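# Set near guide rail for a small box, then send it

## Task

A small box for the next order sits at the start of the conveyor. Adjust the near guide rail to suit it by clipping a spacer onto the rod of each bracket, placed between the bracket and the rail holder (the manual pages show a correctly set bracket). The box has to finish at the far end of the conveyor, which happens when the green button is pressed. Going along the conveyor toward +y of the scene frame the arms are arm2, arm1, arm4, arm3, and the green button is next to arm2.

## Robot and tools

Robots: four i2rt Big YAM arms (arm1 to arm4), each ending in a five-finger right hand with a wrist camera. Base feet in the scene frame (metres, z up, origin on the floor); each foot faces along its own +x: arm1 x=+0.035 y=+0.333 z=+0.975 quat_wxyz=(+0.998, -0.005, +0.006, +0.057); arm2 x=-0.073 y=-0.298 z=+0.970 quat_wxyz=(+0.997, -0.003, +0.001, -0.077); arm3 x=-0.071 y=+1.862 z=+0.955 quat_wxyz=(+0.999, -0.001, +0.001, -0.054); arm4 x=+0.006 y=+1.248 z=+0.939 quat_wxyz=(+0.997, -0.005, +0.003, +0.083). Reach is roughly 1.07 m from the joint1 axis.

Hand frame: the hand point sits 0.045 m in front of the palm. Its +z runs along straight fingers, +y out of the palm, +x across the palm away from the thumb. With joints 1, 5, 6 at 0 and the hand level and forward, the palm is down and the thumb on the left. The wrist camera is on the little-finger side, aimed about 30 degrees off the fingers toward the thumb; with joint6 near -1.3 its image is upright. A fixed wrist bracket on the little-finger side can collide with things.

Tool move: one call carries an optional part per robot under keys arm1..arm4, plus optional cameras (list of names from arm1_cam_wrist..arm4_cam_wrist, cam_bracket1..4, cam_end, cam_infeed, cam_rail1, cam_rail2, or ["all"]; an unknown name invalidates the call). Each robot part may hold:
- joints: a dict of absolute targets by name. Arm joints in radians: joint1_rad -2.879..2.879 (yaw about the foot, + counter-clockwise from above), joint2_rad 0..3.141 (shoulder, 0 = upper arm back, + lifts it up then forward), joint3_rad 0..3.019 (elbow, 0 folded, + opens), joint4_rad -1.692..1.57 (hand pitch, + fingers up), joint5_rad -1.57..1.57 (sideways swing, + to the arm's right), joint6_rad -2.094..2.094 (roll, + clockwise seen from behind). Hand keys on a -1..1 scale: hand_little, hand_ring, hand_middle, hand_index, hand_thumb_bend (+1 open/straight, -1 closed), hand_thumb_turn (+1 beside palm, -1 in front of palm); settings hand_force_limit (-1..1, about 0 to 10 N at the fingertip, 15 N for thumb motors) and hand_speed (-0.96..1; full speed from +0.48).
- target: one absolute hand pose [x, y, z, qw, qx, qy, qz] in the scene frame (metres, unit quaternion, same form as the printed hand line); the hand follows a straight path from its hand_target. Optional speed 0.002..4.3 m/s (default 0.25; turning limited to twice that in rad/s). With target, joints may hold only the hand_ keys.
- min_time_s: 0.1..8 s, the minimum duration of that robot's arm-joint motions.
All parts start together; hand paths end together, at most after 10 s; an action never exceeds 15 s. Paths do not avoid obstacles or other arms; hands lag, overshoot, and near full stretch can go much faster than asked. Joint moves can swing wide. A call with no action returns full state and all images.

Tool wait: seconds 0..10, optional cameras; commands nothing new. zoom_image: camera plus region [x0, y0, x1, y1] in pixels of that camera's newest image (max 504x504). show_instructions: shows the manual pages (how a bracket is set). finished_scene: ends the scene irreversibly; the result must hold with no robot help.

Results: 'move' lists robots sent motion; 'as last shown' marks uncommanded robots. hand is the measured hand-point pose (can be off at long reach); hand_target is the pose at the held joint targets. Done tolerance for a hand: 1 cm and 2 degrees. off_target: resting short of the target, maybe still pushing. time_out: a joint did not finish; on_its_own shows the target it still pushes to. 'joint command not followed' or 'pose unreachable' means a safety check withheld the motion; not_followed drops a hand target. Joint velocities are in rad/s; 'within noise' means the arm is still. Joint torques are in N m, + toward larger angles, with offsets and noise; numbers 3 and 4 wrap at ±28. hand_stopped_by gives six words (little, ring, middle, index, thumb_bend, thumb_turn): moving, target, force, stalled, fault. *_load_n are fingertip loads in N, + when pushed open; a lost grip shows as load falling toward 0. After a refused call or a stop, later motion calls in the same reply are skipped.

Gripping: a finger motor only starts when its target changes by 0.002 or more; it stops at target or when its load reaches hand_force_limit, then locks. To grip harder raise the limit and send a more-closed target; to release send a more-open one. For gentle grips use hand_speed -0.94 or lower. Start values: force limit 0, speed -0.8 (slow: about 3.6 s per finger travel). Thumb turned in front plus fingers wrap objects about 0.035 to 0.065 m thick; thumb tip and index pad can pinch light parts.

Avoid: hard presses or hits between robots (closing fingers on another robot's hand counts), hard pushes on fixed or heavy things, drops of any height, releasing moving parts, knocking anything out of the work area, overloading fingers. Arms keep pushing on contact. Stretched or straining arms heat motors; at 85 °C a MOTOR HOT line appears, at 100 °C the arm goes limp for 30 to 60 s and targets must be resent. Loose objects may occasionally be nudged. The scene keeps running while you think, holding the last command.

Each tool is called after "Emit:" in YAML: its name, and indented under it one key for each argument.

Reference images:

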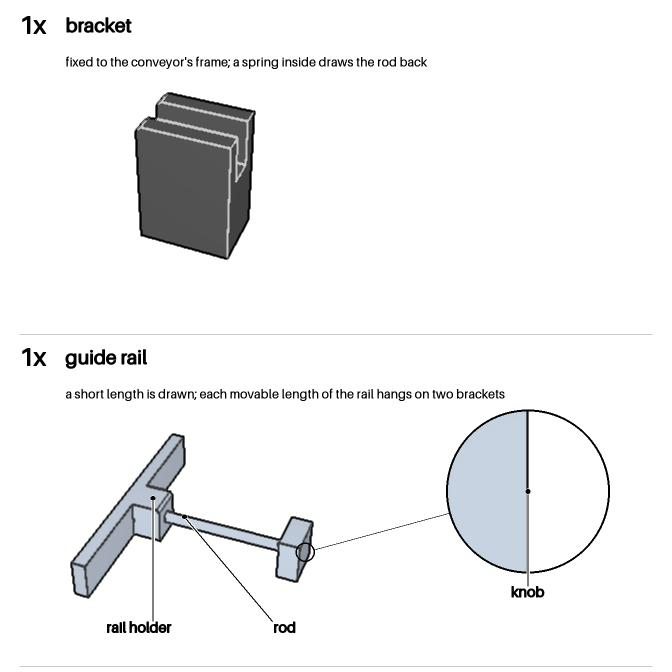

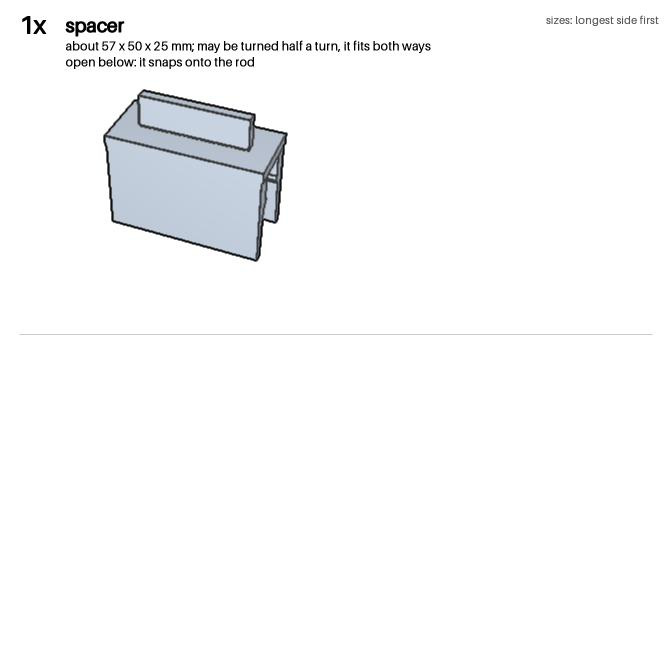

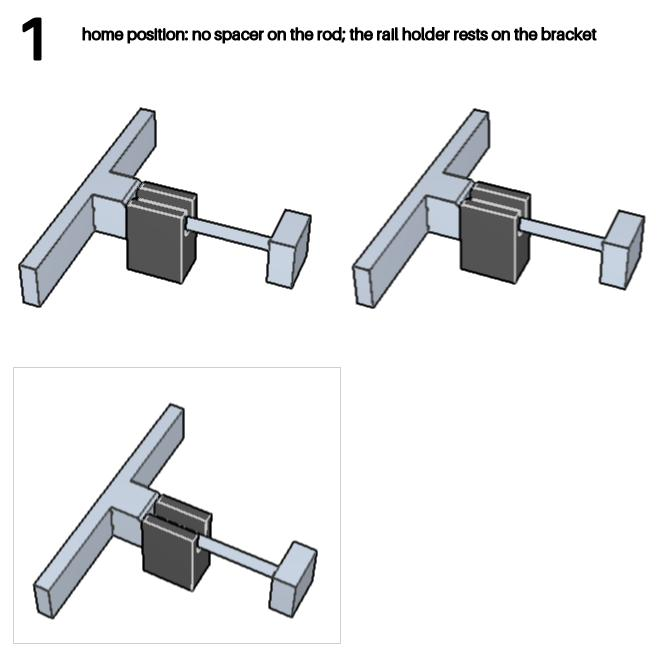

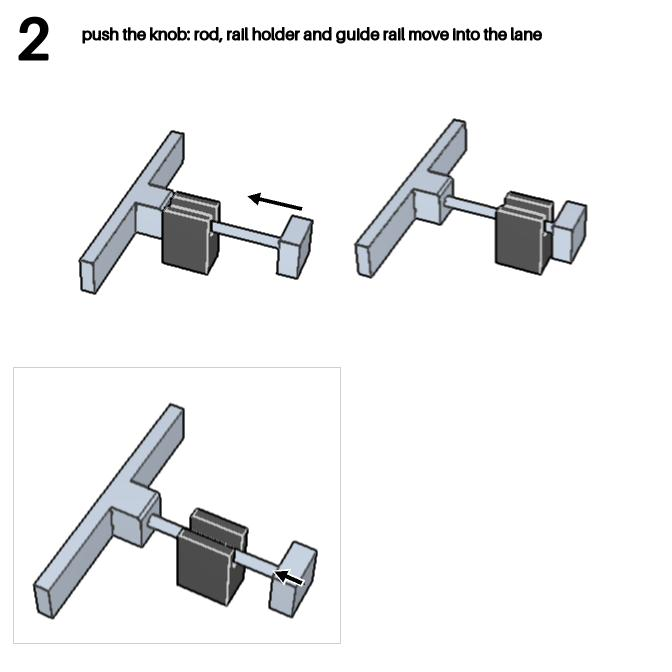

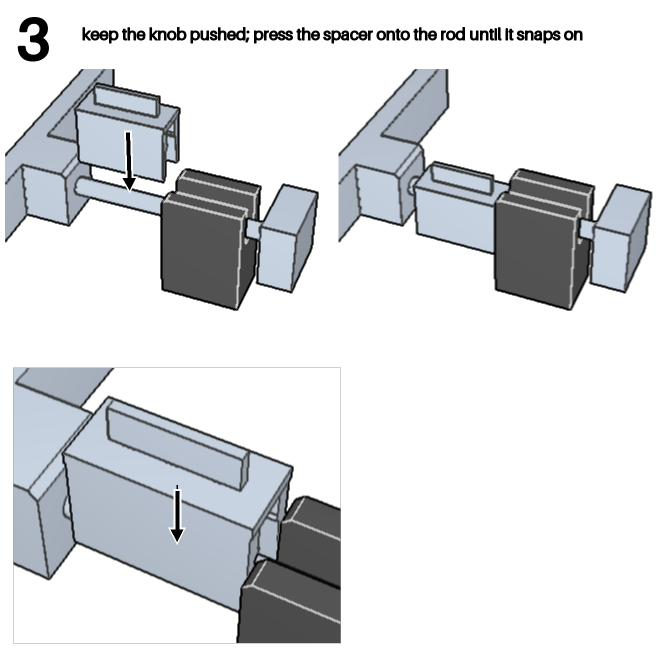

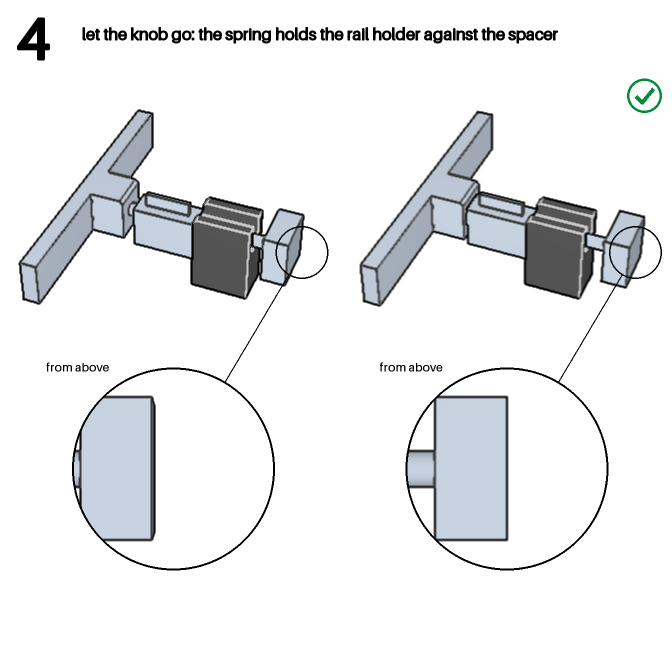

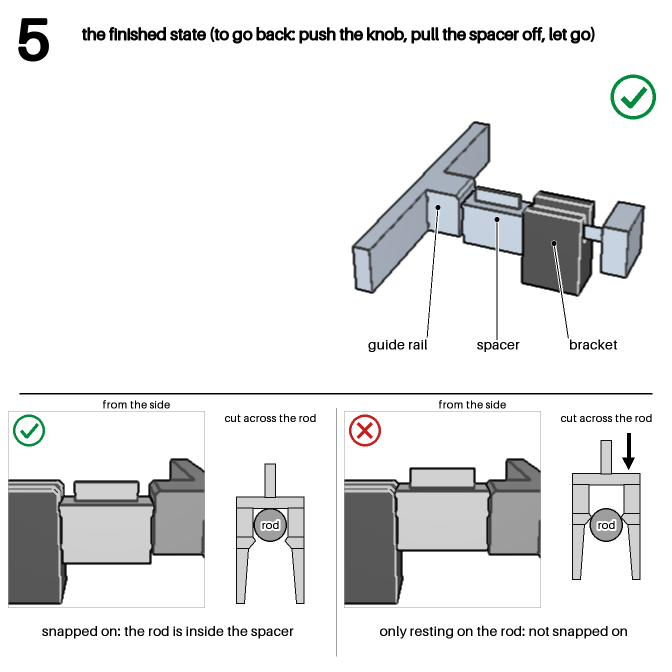

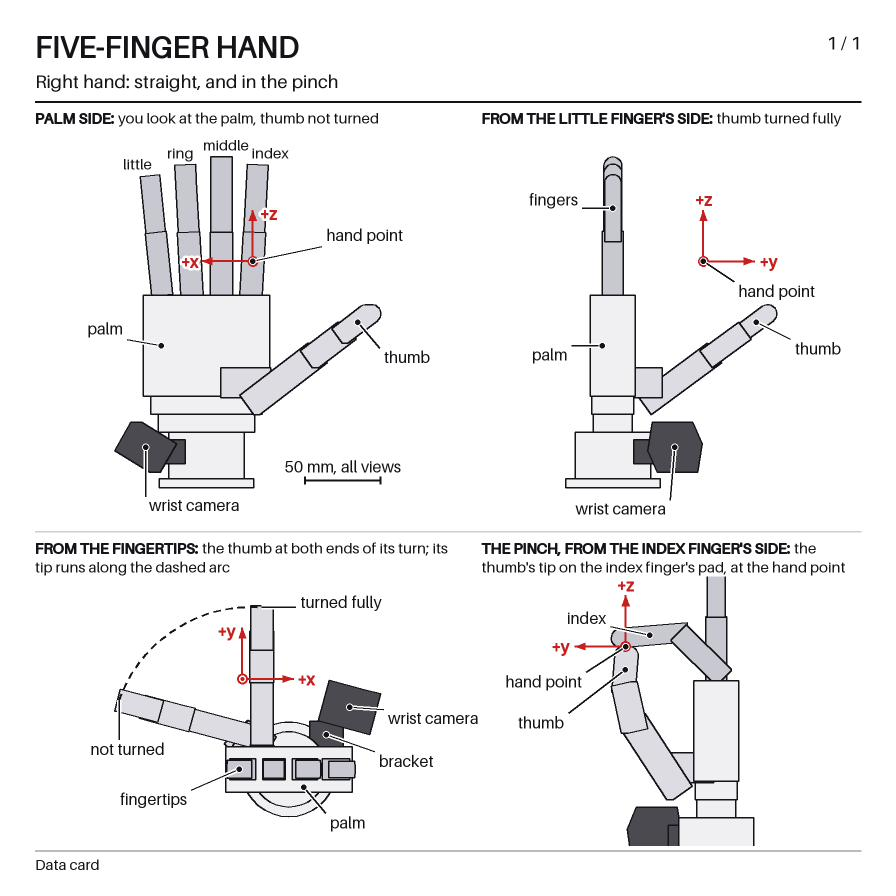

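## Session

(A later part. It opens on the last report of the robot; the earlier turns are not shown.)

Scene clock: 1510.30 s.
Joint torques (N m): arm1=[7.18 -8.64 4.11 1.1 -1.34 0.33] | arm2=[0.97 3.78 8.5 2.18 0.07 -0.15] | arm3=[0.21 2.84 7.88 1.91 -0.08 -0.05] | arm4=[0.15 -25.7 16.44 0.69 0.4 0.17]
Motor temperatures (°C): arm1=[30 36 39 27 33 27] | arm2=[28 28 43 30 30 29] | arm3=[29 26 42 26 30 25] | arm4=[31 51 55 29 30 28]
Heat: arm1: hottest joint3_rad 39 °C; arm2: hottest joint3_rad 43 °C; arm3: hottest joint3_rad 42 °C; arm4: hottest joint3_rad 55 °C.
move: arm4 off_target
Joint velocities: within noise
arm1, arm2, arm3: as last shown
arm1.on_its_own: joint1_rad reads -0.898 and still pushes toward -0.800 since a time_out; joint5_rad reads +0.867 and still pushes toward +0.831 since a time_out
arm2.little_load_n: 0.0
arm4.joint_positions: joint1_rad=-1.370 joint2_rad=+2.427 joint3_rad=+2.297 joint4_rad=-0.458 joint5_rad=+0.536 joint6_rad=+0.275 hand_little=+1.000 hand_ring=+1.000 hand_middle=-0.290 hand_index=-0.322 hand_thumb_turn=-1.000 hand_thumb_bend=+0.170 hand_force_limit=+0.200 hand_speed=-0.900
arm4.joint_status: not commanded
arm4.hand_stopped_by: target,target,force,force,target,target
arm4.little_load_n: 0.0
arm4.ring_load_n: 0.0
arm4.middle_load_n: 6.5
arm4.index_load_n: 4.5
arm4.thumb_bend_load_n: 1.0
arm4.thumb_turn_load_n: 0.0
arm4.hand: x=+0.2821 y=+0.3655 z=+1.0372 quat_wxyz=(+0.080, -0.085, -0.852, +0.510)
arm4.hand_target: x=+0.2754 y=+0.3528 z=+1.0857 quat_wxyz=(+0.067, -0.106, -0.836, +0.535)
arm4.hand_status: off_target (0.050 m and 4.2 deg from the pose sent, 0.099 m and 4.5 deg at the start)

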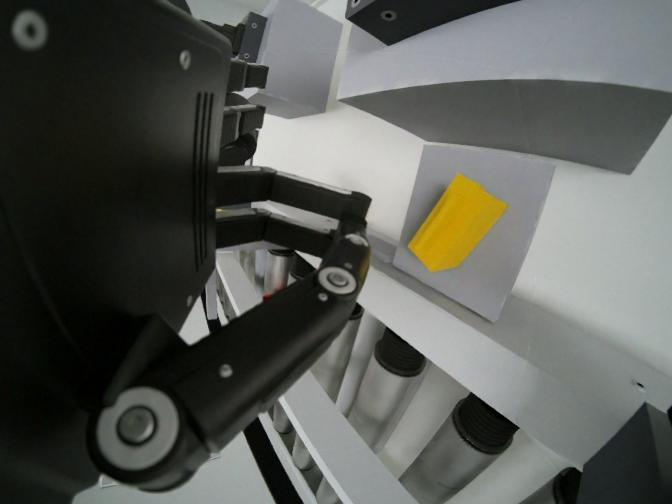

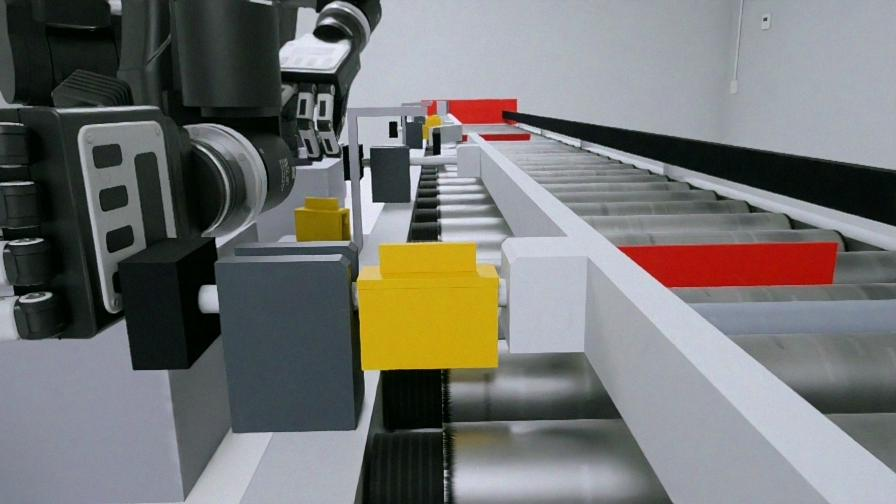

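Emit:
move:
  arm4: {"target":[0.283,0.374,1.03,-0.1025,0.1609,0.8279,-0.5274],"speed":0.1,"joints":{"hand_index":0.1,"hand_middle":0.1,"hand_thumb_bend":0.17,"hand_speed":0}}
  cameras: ["arm4_cam_wrist","cam_bracket2"]

Emit:
zoom_image:
  camera: "arm4_cam_wrist"
  region: [330, 130, 530, 330]

Scene clock: 1552.90 s.
Joint torques (N m): arm1=[6.95 -8.94 4.23 1.03 -1.32 0.32] | arm2=[0.97 3.84 8.51 2.17 0.07 -0.15] | arm3=[0.26 2.84 7.88 1.92 -0.07 -0.05] | arm4=[2.49 -25.17 11.37 1.95 0.68 0.23]
Motor temperatures (°C): arm1=[30 36 39 27 34 27] | arm2=[28 28 43 30 30 29] | arm3=[29 26 42 26 30 25] | arm4=[31 53 56 29 30 28]
Heat: arm1: hottest joint3_rad 39 °C; arm2: hottest joint3_rad 43 °C; arm3: hottest joint3_rad 42 °C; arm4: hottest joint3_rad 56 °C.
move: arm4 off_target
Joint velocities: within noise
arm1.joint_positions: joint1_rad=-0.898 joint2_rad=+2.047 joint3_rad=+0.502 joint4_rad=+1.527 joint5_rad=+0.867 joint6_rad=-1.589 hand_little=-0.950 hand_ring=-0.950 hand_middle=-1.000 hand_index=-1.000 hand_thumb_turn=-0.950 hand_thumb_bend=+1.000 hand_force_limit=+0.400 hand_speed=+0.000
arm1.joint_status: not commanded
arm1.hand_stopped_by: target,target,target,target,target,target
arm1.little_load_n: 0.0
arm1.ring_load_n: 0.0
arm1.middle_load_n: 0.0
arm1.index_load_n: 0.0
arm1.thumb_bend_load_n: 0.0
arm1.thumb_turn_load_n: 0.5
arm1.on_its_own: joint1_rad reads -0.898 and still pushes toward -0.800 since a time_out; joint5_rad reads +0.867 and still pushes toward +0.831 since a time_out
arm1.hand: x=+0.1984 y=-0.0959 z=+0.9995 quat_wxyz=(+0.530, +0.490, -0.510, +0.468)
arm1.hand_target: x=+0.2573 y=-0.0887 z=+0.9930 quat_wxyz=(+0.491, +0.516, -0.483, +0.509)
arm1.hand_status: not commanded
arm2, arm3: as last shown
arm3.ring_load_n: -0.5
arm4.joint_positions: joint1_rad=-1.360 joint2_rad=+2.427 joint3_rad=+2.224 joint4_rad=-0.432 joint5_rad=+0.679 joint6_rad=+0.384 hand_little=+1.000 hand_ring=+1.000 hand_middle=+0.100 hand_index=+0.100 hand_thumb_turn=-1.000 hand_thumb_bend=+0.170 hand_force_limit=+0.200 hand_speed=+0.000
arm4.joint_status: all done
arm4.hand_stopped_by: target,target,target,target,target,target
arm4.little_load_n: 0.0
arm4.ring_load_n: 0.0
arm4.middle_load_n: 0.0
arm4.index_load_n: 0.0
arm4.thumb_bend_load_n: 0.5
arm4.thumb_turn_load_n: 0.0
arm4.hand: x=+0.2645 y=+0.3752 z=+1.0091 quat_wxyz=(+0.119, -0.152, -0.838, +0.510)
arm4.hand_target: x=+0.2798 y=+0.3738 z=+1.0290 quat_wxyz=(+0.103, -0.162, -0.828, +0.527)
arm4.hand_status: off_target (0.028 m and 3.1 deg from the pose sent, 0.011 m and 9.7 deg at the start)

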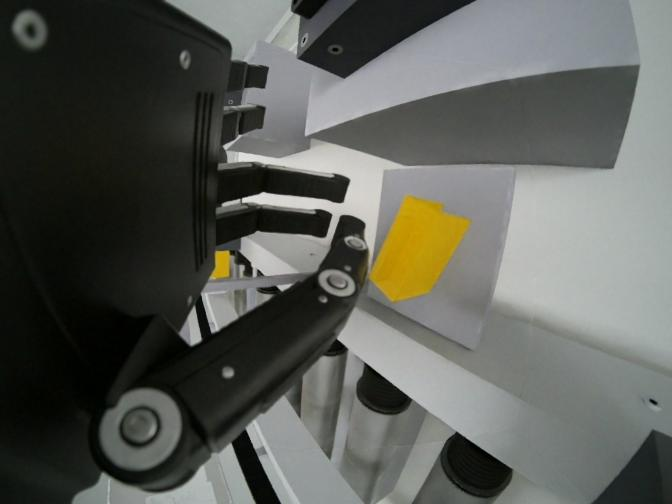

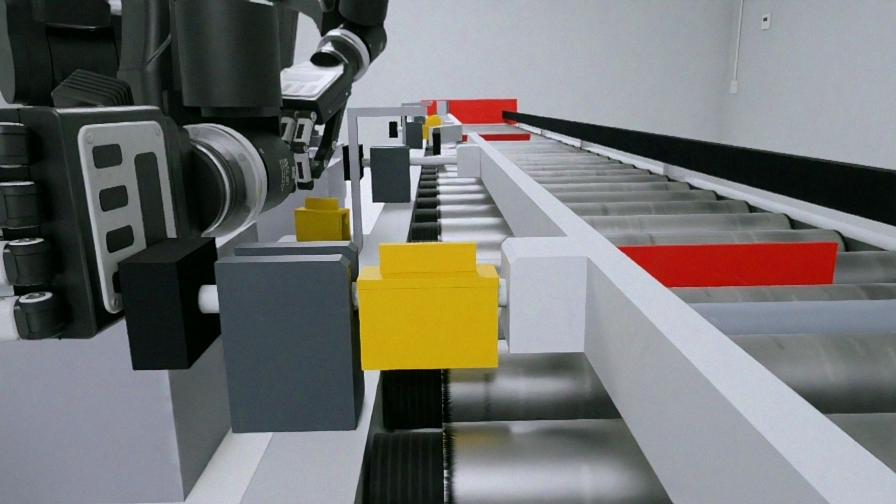

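Scaled by 2.520 from the camera's image (finer frame: 960x720).

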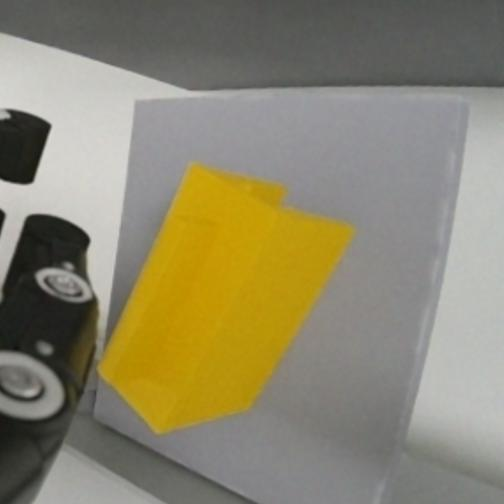

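Emit:
move:
  arm4: {"target":[0.306,0.379,1.008,-0.1095,0.1718,0.8261,-0.5262],"speed":0.1}
  cameras: ["arm4_cam_wrist","cam_bracket2"]

Emit:
zoom_image:
  camera: "arm4_cam_wrist"
  region: [300, 130, 500, 330]

Scene clock: 1564.30 s.
Joint torques (N m): arm1=[7.06 -8.59 4.34 1.17 -1.33 0.32] | arm2=[0.91 3.84 8.5 2.17 0.07 -0.15] | arm3=[0.26 2.84 7.88 1.91 -0.07 -0.05] | arm4=[1.49 -22.24 14.24 1.39 0.7 0.21]
Motor temperatures (°C): arm1=[30 36 39 27 34 27] | arm2=[28 28 43 30 30 29] | arm3=[29 26 42 26 30 25] | arm4=[30 51 55 29 30 28]
Heat: arm1: hottest joint3_rad 39 °C; arm2: hottest joint3_rad 43 °C; arm3: hottest joint3_rad 42 °C; arm4: hottest joint3_rad 55 °C.
move: arm4 off_target
Joint velocities: within noise
arm1, arm2, arm3: as last shown
arm1.thumb_turn_load_n: 0.0
arm1.on_its_own: joint1_rad reads -0.898 and still pushes toward -0.800 since a time_out; joint5_rad reads +0.867 and still pushes toward +0.831 since a time_out
arm3.ring_load_n: 0.0
arm3.middle_load_n: 0.5
arm4.joint_positions: joint1_rad=-1.309 joint2_rad=+2.441 joint3_rad=+2.224 joint4_rad=-0.432 joint5_rad=+0.729 joint6_rad=+0.427 hand_little=+1.000 hand_ring=+1.000 hand_middle=+0.100 hand_index=+0.100 hand_thumb_turn=-1.000 hand_thumb_bend=+0.170 hand_force_limit=+0.200 hand_speed=+0.000
arm4.joint_status: not commanded
arm4.hand_stopped_by: target,target,target,target,target,target
arm4.little_load_n: 0.0
arm4.ring_load_n: 0.0
arm4.middle_load_n: 0.0
arm4.index_load_n: 0.0
arm4.thumb_bend_load_n: 0.0
arm4.thumb_turn_load_n: 0.0
arm4.hand: x=+0.3003 y=+0.3880 z=+1.0002 quat_wxyz=(+0.120, -0.157, -0.834, +0.515)
arm4.hand_target: x=+0.3092 y=+0.3809 z=+1.0075 quat_wxyz=(+0.109, -0.169, -0.826, +0.527)
arm4.hand_status: off_target (0.013 m and 2.5 deg from the pose sent, 0.042 m and 3.4 deg at the start)

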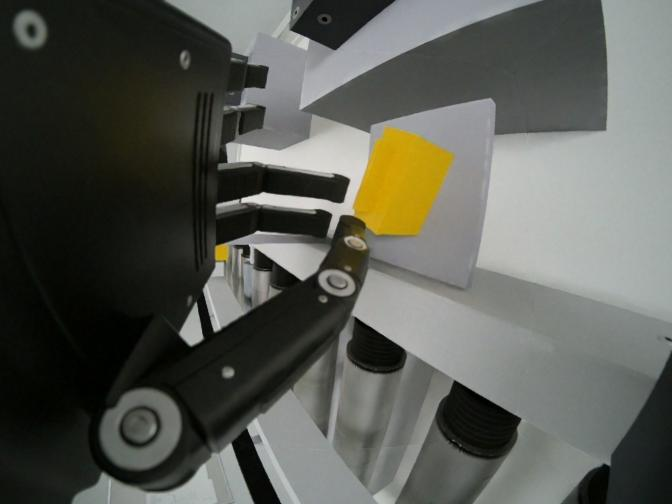

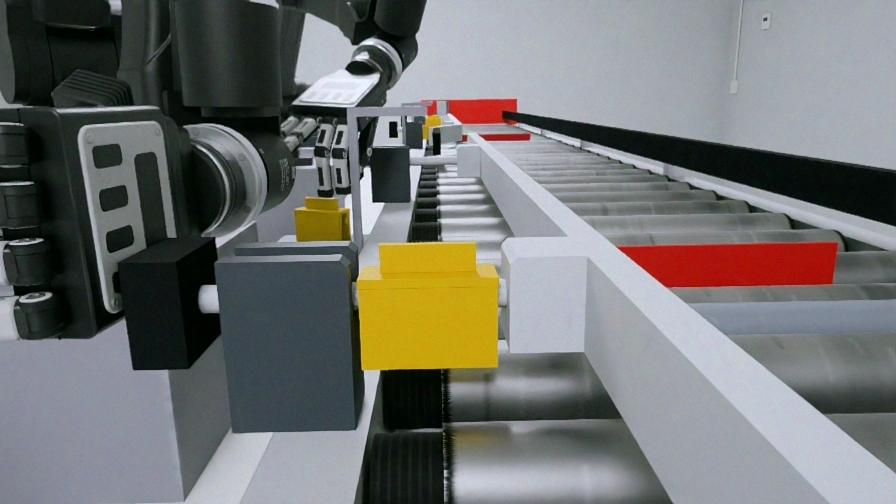

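Scaled by 2.520 from the camera's image (finer frame: 960x720).

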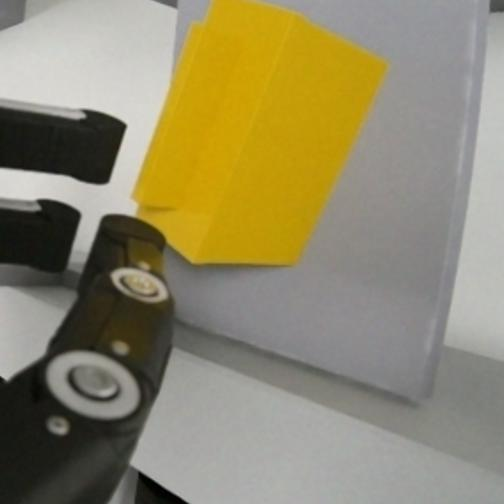

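Emit:
move:
  arm4: {"target":[0.274,0.374,1.000,-0.1137,0.1784,0.8247,-0.5254],"speed":0.1}
  cameras: ["arm4_cam_wrist"]

Emit:
zoom_image:
  camera: "arm4_cam_wrist"
  region: [300, 130, 500, 330]

Scene clock: 1578.53 s.
Joint torques (N m): arm1=[7.12 -8.82 4.22 1.09 -1.34 0.33] | arm2=[0.91 3.78 8.5 2.17 0.07 -0.15] | arm3=[0.21 2.84 7.88 1.91 -0.07 -0.05] | arm4=[0.79 -24.18 11.32 1.92 0.15 0.09]
Motor temperatures (°C): arm1=[30 36 39 27 34 27] | arm2=[28 28 43 30 30 29] | arm3=[29 26 42 26 30 25] | arm4=[30 48 55 29 30 28]
Heat: arm1: hottest joint3_rad 39 °C; arm2: hottest joint3_rad 43 °C; arm3: hottest joint3_rad 42 °C; arm4: hottest joint3_rad 55 °C.
move: arm4 off_target
Joint velocities: within noise
arm1: as last shown
arm1.on_its_own: joint1_rad reads -0.898 and still pushes toward -0.800 since a time_out; joint5_rad reads +0.867 and still pushes toward +0.831 since a time_out
arm2.joint_positions: joint1_rad=+0.146 joint2_rad=+0.560 joint3_rad=+1.336 joint4_rad=-1.211 joint5_rad=+0.058 joint6_rad=-1.149 hand_little=+1.000 hand_ring=+1.000 hand_middle=+1.000 hand_index=+1.000 hand_thumb_turn=+1.000 hand_thumb_bend=+1.000 hand_force_limit=+0.000 hand_speed=-0.800
arm2.joint_status: not commanded
arm2.hand_stopped_by: target,target,target,target,target,target
arm2.little_load_n: 0.0
arm2.ring_load_n: 0.0
arm2.middle_load_n: 0.0
arm2.index_load_n: 0.0
arm2.thumb_bend_load_n: 0.0
arm2.thumb_turn_load_n: 0.0
arm2.hand: x=+0.1562 y=-0.3514 z=+1.4671 quat_wxyz=(-0.084, +0.821, -0.194, +0.530)
arm2.hand_target: x=+0.1552 y=-0.3513 z=+1.4789 quat_wxyz=(-0.086, +0.814, -0.192, +0.541)
arm2.hand_status: not commanded
arm3.joint_positions: joint1_rad=-0.183 joint2_rad=+0.625 joint3_rad=+1.366 joint4_rad=-1.295 joint5_rad=-0.032 joint6_rad=-1.281 hand_little=+1.000 hand_ring=+1.000 hand_middle=+1.000 hand_index=+1.000 hand_thumb_turn=+1.000 hand_thumb_bend=+1.000 hand_force_limit=+0.000 hand_speed=-0.800
arm3.joint_status: not commanded
arm3.hand_stopped_by: target,target,target,target,target,target
arm3.little_load_n: 0.0
arm3.ring_load_n: 0.0
arm3.middle_load_n: 0.0
arm3.index_load_n: 0.0
arm3.thumb_bend_load_n: 0.0
arm3.thumb_turn_load_n: 0.0
arm3.hand: x=+0.1496 y=+1.7528 z=+1.4379 quat_wxyz=(-0.013, +0.840, -0.242, +0.485)
arm3.hand_target: x=+0.1488 y=+1.7531 z=+1.4458 quat_wxyz=(-0.013, +0.836, -0.241, +0.494)
arm3.hand_status: not commanded
arm4.joint_positions: joint1_rad=-1.346 joint2_rad=+2.441 joint3_rad=+2.198 joint4_rad=-0.398 joint5_rad=+0.725 joint6_rad=+0.427 hand_little=+1.000 hand_ring=+1.000 hand_middle=+0.100 hand_index=+0.100 hand_thumb_turn=-1.000 hand_thumb_bend=+0.170 hand_force_limit=+0.200 hand_speed=+0.000
arm4.joint_status: not commanded
arm4.hand_stopped_by: target,target,target,target,target,target
arm4.little_load_n: 0.0
arm4.ring_load_n: 0.0
arm4.middle_load_n: 0.0
arm4.index_load_n: 0.0
arm4.thumb_bend_load_n: 0.0
arm4.thumb_turn_load_n: 0.0
arm4.hand: x=+0.2689 y=+0.3785 z=+0.9919 quat_wxyz=(+0.125, -0.173, -0.830, +0.515)
arm4.hand_target: x=+0.2642 y=+0.3711 z=+1.0001 quat_wxyz=(+0.116, -0.183, -0.823, +0.524)
arm4.hand_status: off_target (0.011 m and 1.9 deg from the pose sent, 0.030 m and 2.9 deg at the start)

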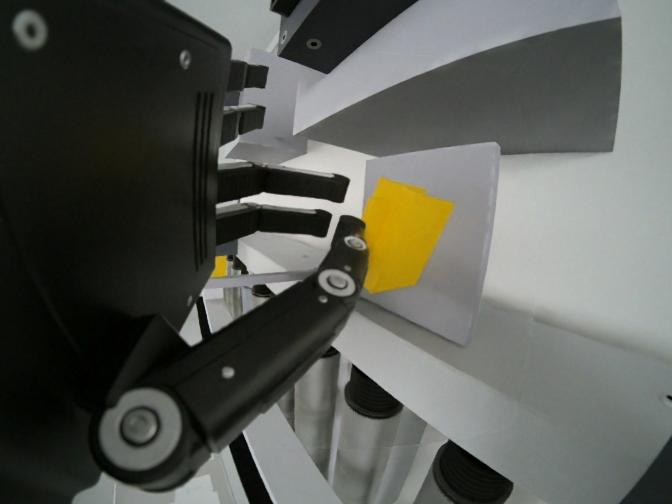

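Scaled by 2.520 from the camera's image (finer frame: 960x720).

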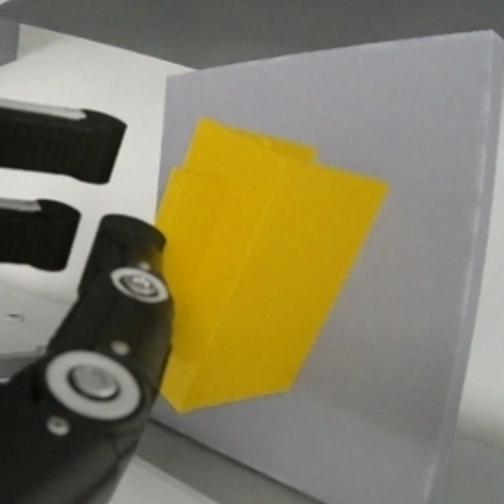

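Emit:
move:
  arm4: {"joints":{"joint1_rad":-1.305},"min_time_s":1}

Scene clock: 1585.47 s.
Joint torques (N m): arm1=[6.59 -8.82 4.25 1.14 -1.34 0.36] | arm2=[0.97 3.78 8.5 2.15 0.07 -0.15] | arm3=[0.21 2.84 7.88 1.91 -0.08 -0.05] | arm4=[1.73 -23.94 11.45 1.94 0.18 0.09]
Motor temperatures (°C): arm1=[30 36 39 27 34 27] | arm2=[28 28 43 30 30 29] | arm3=[29 26 42 26 30 25] | arm4=[30 48 55 29 30 28]
Heat: arm1: hottest joint3_rad 39 °C; arm2: hottest joint3_rad 43 °C; arm3: hottest joint3_rad 42 °C; arm4: hottest joint3_rad 55 °C.
move: arm4 done
Joint velocities: within noise
arm1, arm2, arm3: as last shown
arm1.thumb_turn_load_n: 0.5
arm1.on_its_own: joint1_rad reads -0.898 and still pushes toward -0.800 since a time_out; joint5_rad reads +0.867 and still pushes toward +0.831 since a time_out
arm2.thumb_turn_load_n: 0.5
arm3.ring_load_n: 0.5
arm4.joint_positions: joint1_rad=-1.303 joint2_rad=+2.441 joint3_rad=+2.198 joint4_rad=-0.398 joint5_rad=+0.725 joint6_rad=+0.427 hand_little=+1.000 hand_ring=+1.000 hand_middle=+0.100 hand_index=+0.100 hand_thumb_turn=-1.000 hand_thumb_bend=+0.170 hand_force_limit=+0.200 hand_speed=+0.000
arm4.joint_status: all done
arm4.hand_stopped_by: target,target,target,target,target,target
arm4.little_load_n: 0.0
arm4.ring_load_n: 0.0
arm4.middle_load_n: 0.0
arm4.index_load_n: 0.0
arm4.thumb_bend_load_n: 0.0
arm4.thumb_turn_load_n: 0.0
arm4.hand: x=+0.3061 y=+0.3906 z=+0.9916 quat_wxyz=(+0.114, -0.155, -0.833, +0.518)
arm4.hand_target: x=+0.3179 y=+0.3887 z=+0.9997 quat_wxyz=(+0.100, -0.157, -0.829, +0.528)
arm4.hand_status: not commanded
pictures: none

Emit:
move:
  arm4: {"joints":{"joint1_rad":-1.326},"min_time_s":1}

Scene clock: 1589.63 s.
Joint torques (N m): arm1=[6.83 -8.88 4.25 1.11 -1.33 0.36] | arm2=[1.03 3.84 8.5 2.15 0.07 -0.15] | arm3=[0.26 2.84 7.87 1.91 -0.07 -0.05] | arm4=[0.21 -23.94 11.43 1.96 0.18 0.09]
Motor temperatures (°C): arm1=[30 36 39 27 34 27] | arm2=[28 28 43 30 30 29] | arm3=[29 26 42 26 30 25] | arm4=[30 47 55 29 30 28]
Heat: arm1: hottest joint3_rad 39 °C; arm2: hottest joint3_rad 43 °C; arm3: hottest joint3_rad 42 °C; arm4: hottest joint3_rad 55 °C.
move: arm4 done
Joint velocities: within noise
arm1, arm2, arm3: as last shown
arm1.on_its_own: joint1_rad reads -0.898 and still pushes toward -0.800 since a time_out; joint5_rad reads +0.867 and still pushes toward +0.831 since a time_out
arm2.index_load_n: -0.5
arm2.thumb_turn_load_n: 0.0
arm3.ring_load_n: 0.0
arm4.joint_positions: joint1_rad=-1.315 joint2_rad=+2.441 joint3_rad=+2.198 joint4_rad=-0.398 joint5_rad=+0.725 joint6_rad=+0.427 hand_little=+1.000 hand_ring=+1.000 hand_middle=+0.100 hand_index=+0.100 hand_thumb_turn=-1.000 hand_thumb_bend=+0.170 hand_force_limit=+0.200 hand_speed=+0.000
arm4.joint_status: all done
arm4.hand_stopped_by: target,target,target,target,target,target
arm4.little_load_n: -0.5
arm4.ring_load_n: 0.0
arm4.middle_load_n: 0.0
arm4.index_load_n: 0.0
arm4.thumb_bend_load_n: 0.0
arm4.thumb_turn_load_n: 0.0
arm4.hand: x=+0.2955 y=+0.3870 z=+0.9917 quat_wxyz=(+0.117, -0.160, -0.832, +0.517)
arm4.hand_target: x=+0.2892 y=+0.3789 z=+0.9999 quat_wxyz=(+0.109, -0.171, -0.826, +0.526)
arm4.hand_status: not commanded
pictures: none

Emit:
move:
  arm4: {"joints":{"joint1_rad":-1.34},"min_time_s":1}
  cameras: ["arm4_cam_wrist"]

Emit:
zoom_image:
  camera: "arm4_cam_wrist"
  region: [300, 130, 500, 330]

Scene clock: 1597.07 s.
Joint torques (N m): arm1=[7.18 -8.7 4.1 1.1 -1.36 0.33] | arm2=[0.97 3.78 8.5 2.17 0.07 -0.15] | arm3=[0.21 2.84 7.87 1.91 -0.08 -0.05] | arm4=[0.26 -23.88 11.43 1.96 0.17 0.09]
Motor temperatures (°C): arm1=[30 36 38 27 34 27] | arm2=[28 28 43 30 30 29] | arm3=[29 26 42 26 30 25] | arm4=[30 47 55 29 30 28]
Heat: arm1: hottest joint3_rad 38 °C; arm2: hottest joint3_rad 43 °C; arm3: hottest joint3_rad 42 °C; arm4: hottest joint3_rad 55 °C.
move: arm4 done
Joint velocities: within noise
arm1, arm2, arm3: as last shown
arm1.thumb_turn_load_n: 0.0
arm1.on_its_own: joint1_rad reads -0.898 and still pushes toward -0.800 since a time_out; joint5_rad reads +0.867 and still pushes toward +0.831 since a time_out
arm2.index_load_n: 0.0
arm4.joint_positions: joint1_rad=-1.327 joint2_rad=+2.441 joint3_rad=+2.198 joint4_rad=-0.398 joint5_rad=+0.725 joint6_rad=+0.427 hand_little=+1.000 hand_ring=+1.000 hand_middle=+0.100 hand_index=+0.100 hand_thumb_turn=-1.000 hand_thumb_bend=+0.170 hand_force_limit=+0.200 hand_speed=+0.000
arm4.joint_status: all done
arm4.hand_stopped_by: target,target,target,target,target,target
arm4.little_load_n: 0.0
arm4.ring_load_n: 0.0
arm4.middle_load_n: 0.0
arm4.index_load_n: 0.0
arm4.thumb_bend_load_n: 0.0
arm4.thumb_turn_load_n: 0.0
arm4.hand: x=+0.2849 y=+0.3835 z=+0.9918 quat_wxyz=(+0.120, -0.165, -0.831, +0.517)
arm4.hand_target: x=+0.2774 y=+0.3751 z=+1.0000 quat_wxyz=(+0.112, -0.177, -0.825, +0.525)
arm4.hand_status: not commanded

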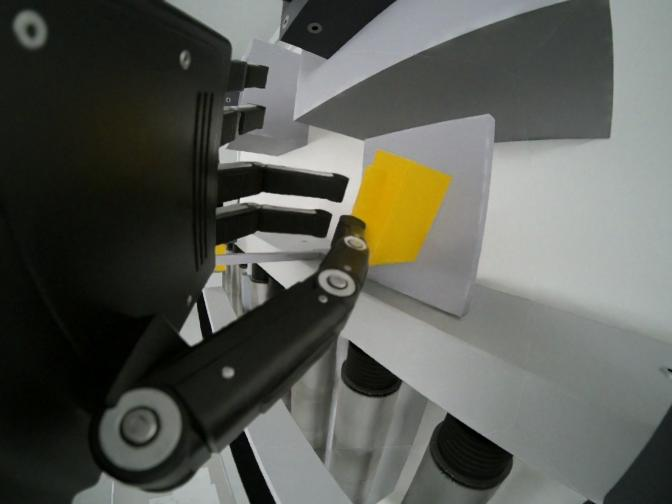

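Scaled by 2.520 from the camera's image (finer frame: 960x720).

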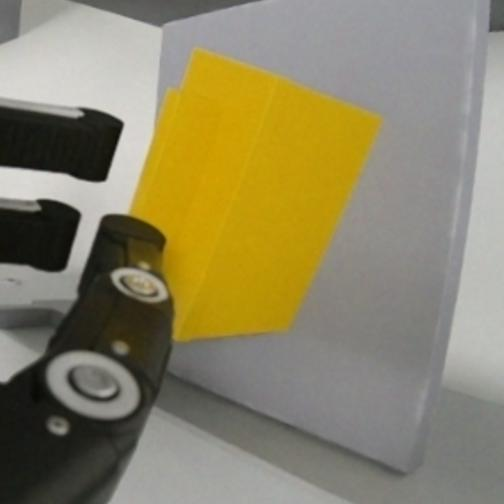

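Emit:
move:
  arm4: {"target":[0.2774,0.3755,0.991,-0.112,0.177,0.825,-0.525],"speed":0.08}

Emit:
move:
  arm4: {"target":[0.2774,0.3755,0.984,-0.112,0.177,0.825,-0.525],"speed":0.08}
  cameras: ["arm4_cam_wrist","cam_bracket2"]

Emit:
zoom_image:
  camera: "arm4_cam_wrist"
  region: [300, 130, 500, 330]

Emit:
zoom_image:
  camera: "cam_bracket2"
  region: [260, 100, 420, 260]

Scene clock: 1603.43 s.
Joint torques (N m): arm1=[6.83 -9 4.22 1.11 -1.3 0.31] | arm2=[0.97 3.78 8.5 2.15 0.07 -0.15] | arm3=[0.21 2.84 7.87 1.91 -0.08 -0.05] | arm4=[0.09 -23.47 11.04 1.96 0.13 0.11]
Motor temperatures (°C): arm1=[30 36 38 27 34 27] | arm2=[28 28 43 30 30 29] | arm3=[29 26 42 26 30 25] | arm4=[30 46 55 29 30 28]
Heat: arm1: hottest joint3_rad 38 °C; arm2: hottest joint3_rad 43 °C; arm3: hottest joint3_rad 42 °C; arm4: hottest joint3_rad 55 °C.
move: arm4 off_target
Joint velocities: within noise
arm1, arm2, arm3: as last shown
arm1.thumb_turn_load_n: 0.5
arm1.on_its_own: joint1_rad reads -0.898 and still pushes toward -0.800 since a time_out; joint5_rad reads +0.867 and still pushes toward +0.831 since a time_out
arm2.middle_load_n: -0.5
arm4.joint_positions: joint1_rad=-1.327 joint2_rad=+2.441 joint3_rad=+2.190 joint4_rad=-0.381 joint5_rad=+0.725 joint6_rad=+0.427 hand_little=+1.000 hand_ring=+1.000 hand_middle=+0.100 hand_index=+0.100 hand_thumb_turn=-1.000 hand_thumb_bend=+0.170 hand_force_limit=+0.200 hand_speed=+0.000
arm4.joint_status: not commanded
arm4.hand_stopped_by: target,target,target,target,target,target
arm4.little_load_n: 0.0
arm4.ring_load_n: 0.0
arm4.middle_load_n: 0.0
arm4.index_load_n: 0.0
arm4.thumb_bend_load_n: 0.0
arm4.thumb_turn_load_n: 0.0
arm4.hand: x=+0.2853 y=+0.3826 z=+0.9906 quat_wxyz=(+0.118, -0.167, -0.829, +0.520)
arm4.hand_target: x=+0.2774 y=+0.3756 z=+0.9912 quat_wxyz=(+0.112, -0.177, -0.825, +0.525)
arm4.hand_status: off_target (0.011 m and 1.6 deg from the pose sent, 0.011 m and 2.0 deg at the start)
pictures: none

Scene clock: 1604.40 s.
Joint torques (N m): arm1=[7.12 -9.11 4.21 1.2 -1.3 0.35] | arm2=[0.97 3.84 8.5 2.17 0.07 -0.15] | arm3=[0.21 2.84 7.88 1.89 -0.08 -0.05] | arm4=[0.21 -22.89 11.02 1.99 0.14 0.11]
Motor temperatures (°C): arm1=[30 36 38 27 34 27] | arm2=[28 28 43 30 30 29] | arm3=[29 26 42 26 30 25] | arm4=[30 46 55 29 30 28]
Heat: arm1: hottest joint3_rad 38 °C; arm2: hottest joint3_rad 43 °C; arm3: hottest joint3_rad 42 °C; arm4: hottest joint3_rad 55 °C.
move: arm4 off_target
Joint velocities: within noise
arm1, arm2, arm3: as last shown
arm1.middle_load_n: 0.5
arm1.on_its_own: joint1_rad reads -0.898 and still pushes toward -0.800 since a time_out; joint5_rad reads +0.867 and still pushes toward +0.831 since a time_out
arm4.joint_positions: joint1_rad=-1.327 joint2_rad=+2.441 joint3_rad=+2.182 joint4_rad=-0.368 joint5_rad=+0.725 joint6_rad=+0.427 hand_little=+1.000 hand_ring=+1.000 hand_middle=+0.100 hand_index=+0.100 hand_thumb_turn=-1.000 hand_thumb_bend=+0.170 hand_force_limit=+0.200 hand_speed=+0.000
arm4.joint_status: not commanded
arm4.hand_stopped_by: target,target,target,target,target,target
arm4.little_load_n: 0.0
arm4.ring_load_n: 0.0
arm4.middle_load_n: 0.0
arm4.index_load_n: 0.0
arm4.thumb_bend_load_n: 0.0
arm4.thumb_turn_load_n: 0.0
arm4.hand: x=+0.2855 y=+0.3822 z=+0.9889 quat_wxyz=(+0.117, -0.168, -0.828, +0.522)
arm4.hand_target: x=+0.2774 y=+0.3758 z=+0.9842 quat_wxyz=(+0.112, -0.177, -0.825, +0.525)
arm4.hand_status: off_target (0.012 m and 1.3 deg from the pose sent, 0.012 m and 1.6 deg at the start)

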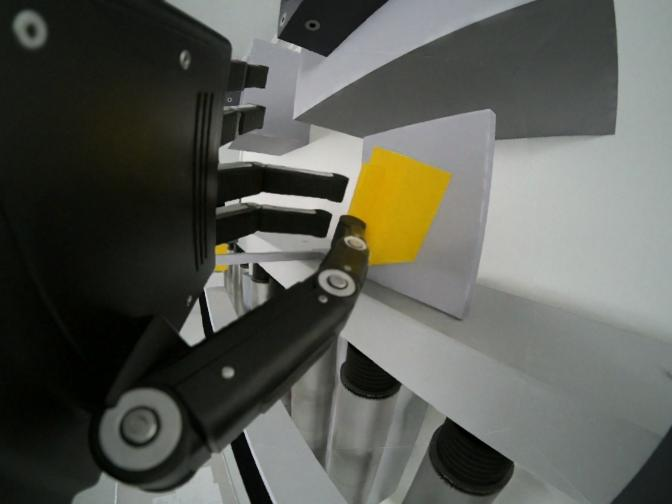

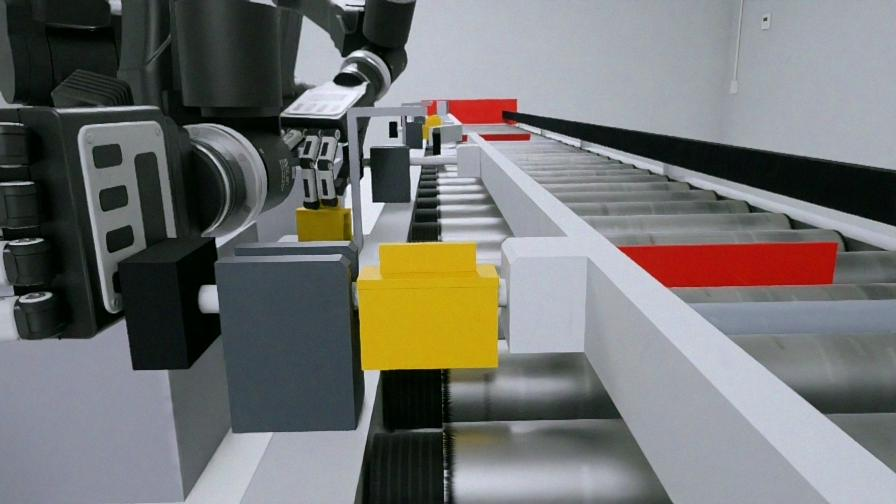

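Scaled by 2.520 from the camera's image (finer frame: 960x720).

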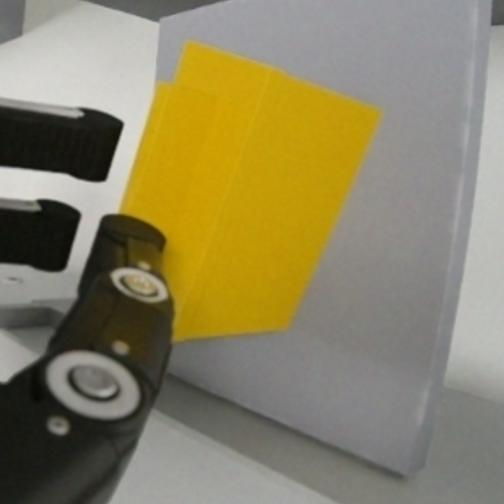

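Scaled by 3.150.

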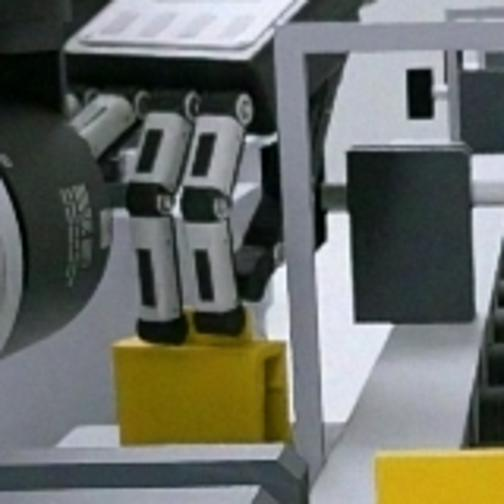

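Emit:
move:
  arm4: {"target":[0.2784,0.3765,0.973,-0.112,0.177,0.825,-0.525],"speed":0.08}
  cameras: ["arm4_cam_wrist","cam_bracket2"]

Emit:
zoom_image:
  camera: "arm4_cam_wrist"
  region: [300, 130, 500, 330]

Emit:
zoom_image:
  camera: "cam_bracket2"
  region: [260, 100, 420, 260]

Scene clock: 1609.43 s.
Joint torques (N m): arm1=[7.82 -8.82 4.21 1.16 -1.33 0.38] | arm2=[1.03 3.84 8.49 2.17 0.07 -0.14] | arm3=[0.26 2.84 7.88 1.89 -0.08 -0.05] | arm4=[0.26 -22.24 10.95 2.03 0.2 0.11]
Motor temperatures (°C): arm1=[30 36 38 27 34 27] | arm2=[28 28 43 30 30 29] | arm3=[29 26 42 26 30 25] | arm4=[30 46 55 29 29 28]
Heat: arm1: hottest joint3_rad 38 °C; arm2: hottest joint3_rad 43 °C; arm3: hottest joint3_rad 42 °C; arm4: hottest joint3_rad 55 °C.
move: arm4 off_target
Joint velocities: within noise
arm1.joint_positions: joint1_rad=-0.898 joint2_rad=+2.047 joint3_rad=+0.502 joint4_rad=+1.527 joint5_rad=+0.867 joint6_rad=-1.589 hand_little=-0.950 hand_ring=-0.950 hand_middle=-1.000 hand_index=-1.000 hand_thumb_turn=-0.950 hand_thumb_bend=+1.000 hand_force_limit=+0.400 hand_speed=+0.000
arm1.joint_status: not commanded
arm1.hand_stopped_by: target,target,target,target,target,target
arm1.little_load_n: 0.0
arm1.ring_load_n: 0.0
arm1.middle_load_n: 0.0
arm1.index_load_n: 0.0
arm1.thumb_bend_load_n: 0.0
arm1.thumb_turn_load_n: 0.5
arm1.on_its_own: joint1_rad reads -0.898 and still pushes toward -0.800 since a time_out; joint5_rad reads +0.867 and still pushes toward +0.831 since a time_out
arm1.hand: x=+0.1984 y=-0.0959 z=+0.9995 quat_wxyz=(+0.530, +0.490, -0.510, +0.468)
arm1.hand_target: x=+0.2573 y=-0.0887 z=+0.9930 quat_wxyz=(+0.491, +0.516, -0.483, +0.509)
arm1.hand_status: not commanded
arm2, arm3: as last shown
arm2.middle_load_n: 0.0
arm4.joint_positions: joint1_rad=-1.327 joint2_rad=+2.441 joint3_rad=+2.168 joint4_rad=-0.348 joint5_rad=+0.725 joint6_rad=+0.427 hand_little=+1.000 hand_ring=+1.000 hand_middle=+0.100 hand_index=+0.100 hand_thumb_turn=-1.000 hand_thumb_bend=+0.170 hand_force_limit=+0.200 hand_speed=+0.000
arm4.joint_status: not commanded
arm4.hand_stopped_by: target,target,target,target,target,target
arm4.little_load_n: 0.0
arm4.ring_load_n: 0.0
arm4.middle_load_n: 0.0
arm4.index_load_n: 0.0
arm4.thumb_bend_load_n: 0.0
arm4.thumb_turn_load_n: 0.0
arm4.hand: x=+0.2853 y=+0.3824 z=+0.9849 quat_wxyz=(+0.115, -0.169, -0.827, +0.524)
arm4.hand_target: x=+0.2782 y=+0.3771 z=+0.9733 quat_wxyz=(+0.112, -0.177, -0.825, +0.525)
arm4.hand_status: off_target (0.015 m and 1.0 deg from the pose sent, 0.018 m and 1.3 deg at the start)

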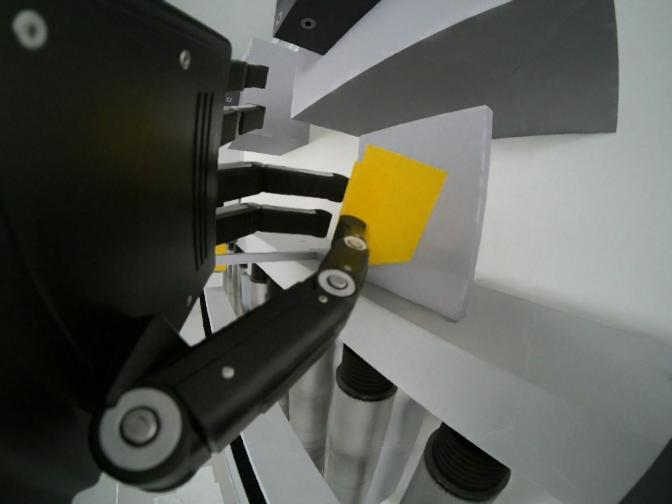

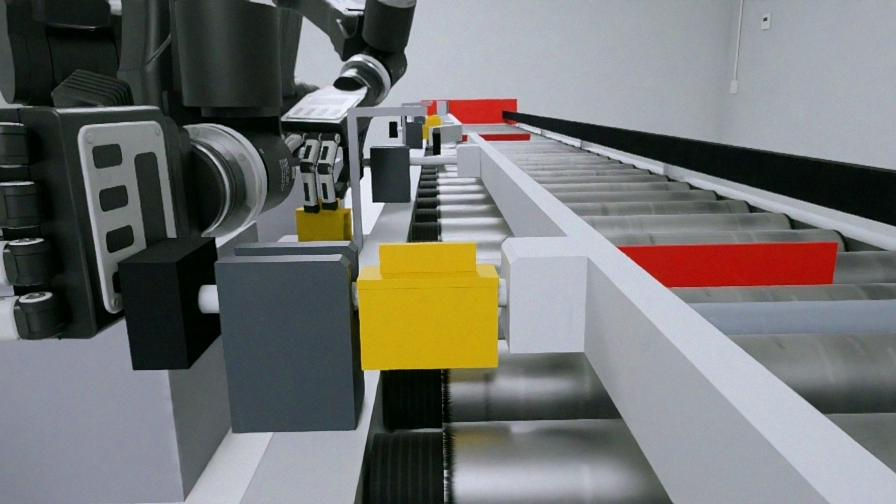

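Scaled by 2.520 from the camera's image (finer frame: 960x720).

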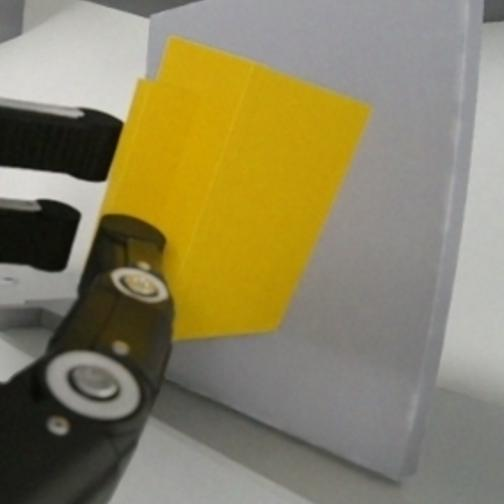

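Scaled by 3.150.

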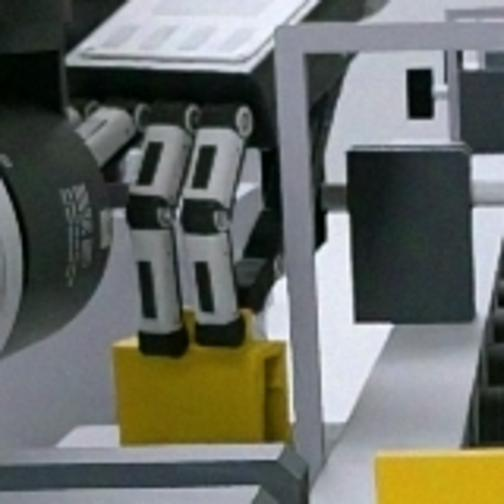

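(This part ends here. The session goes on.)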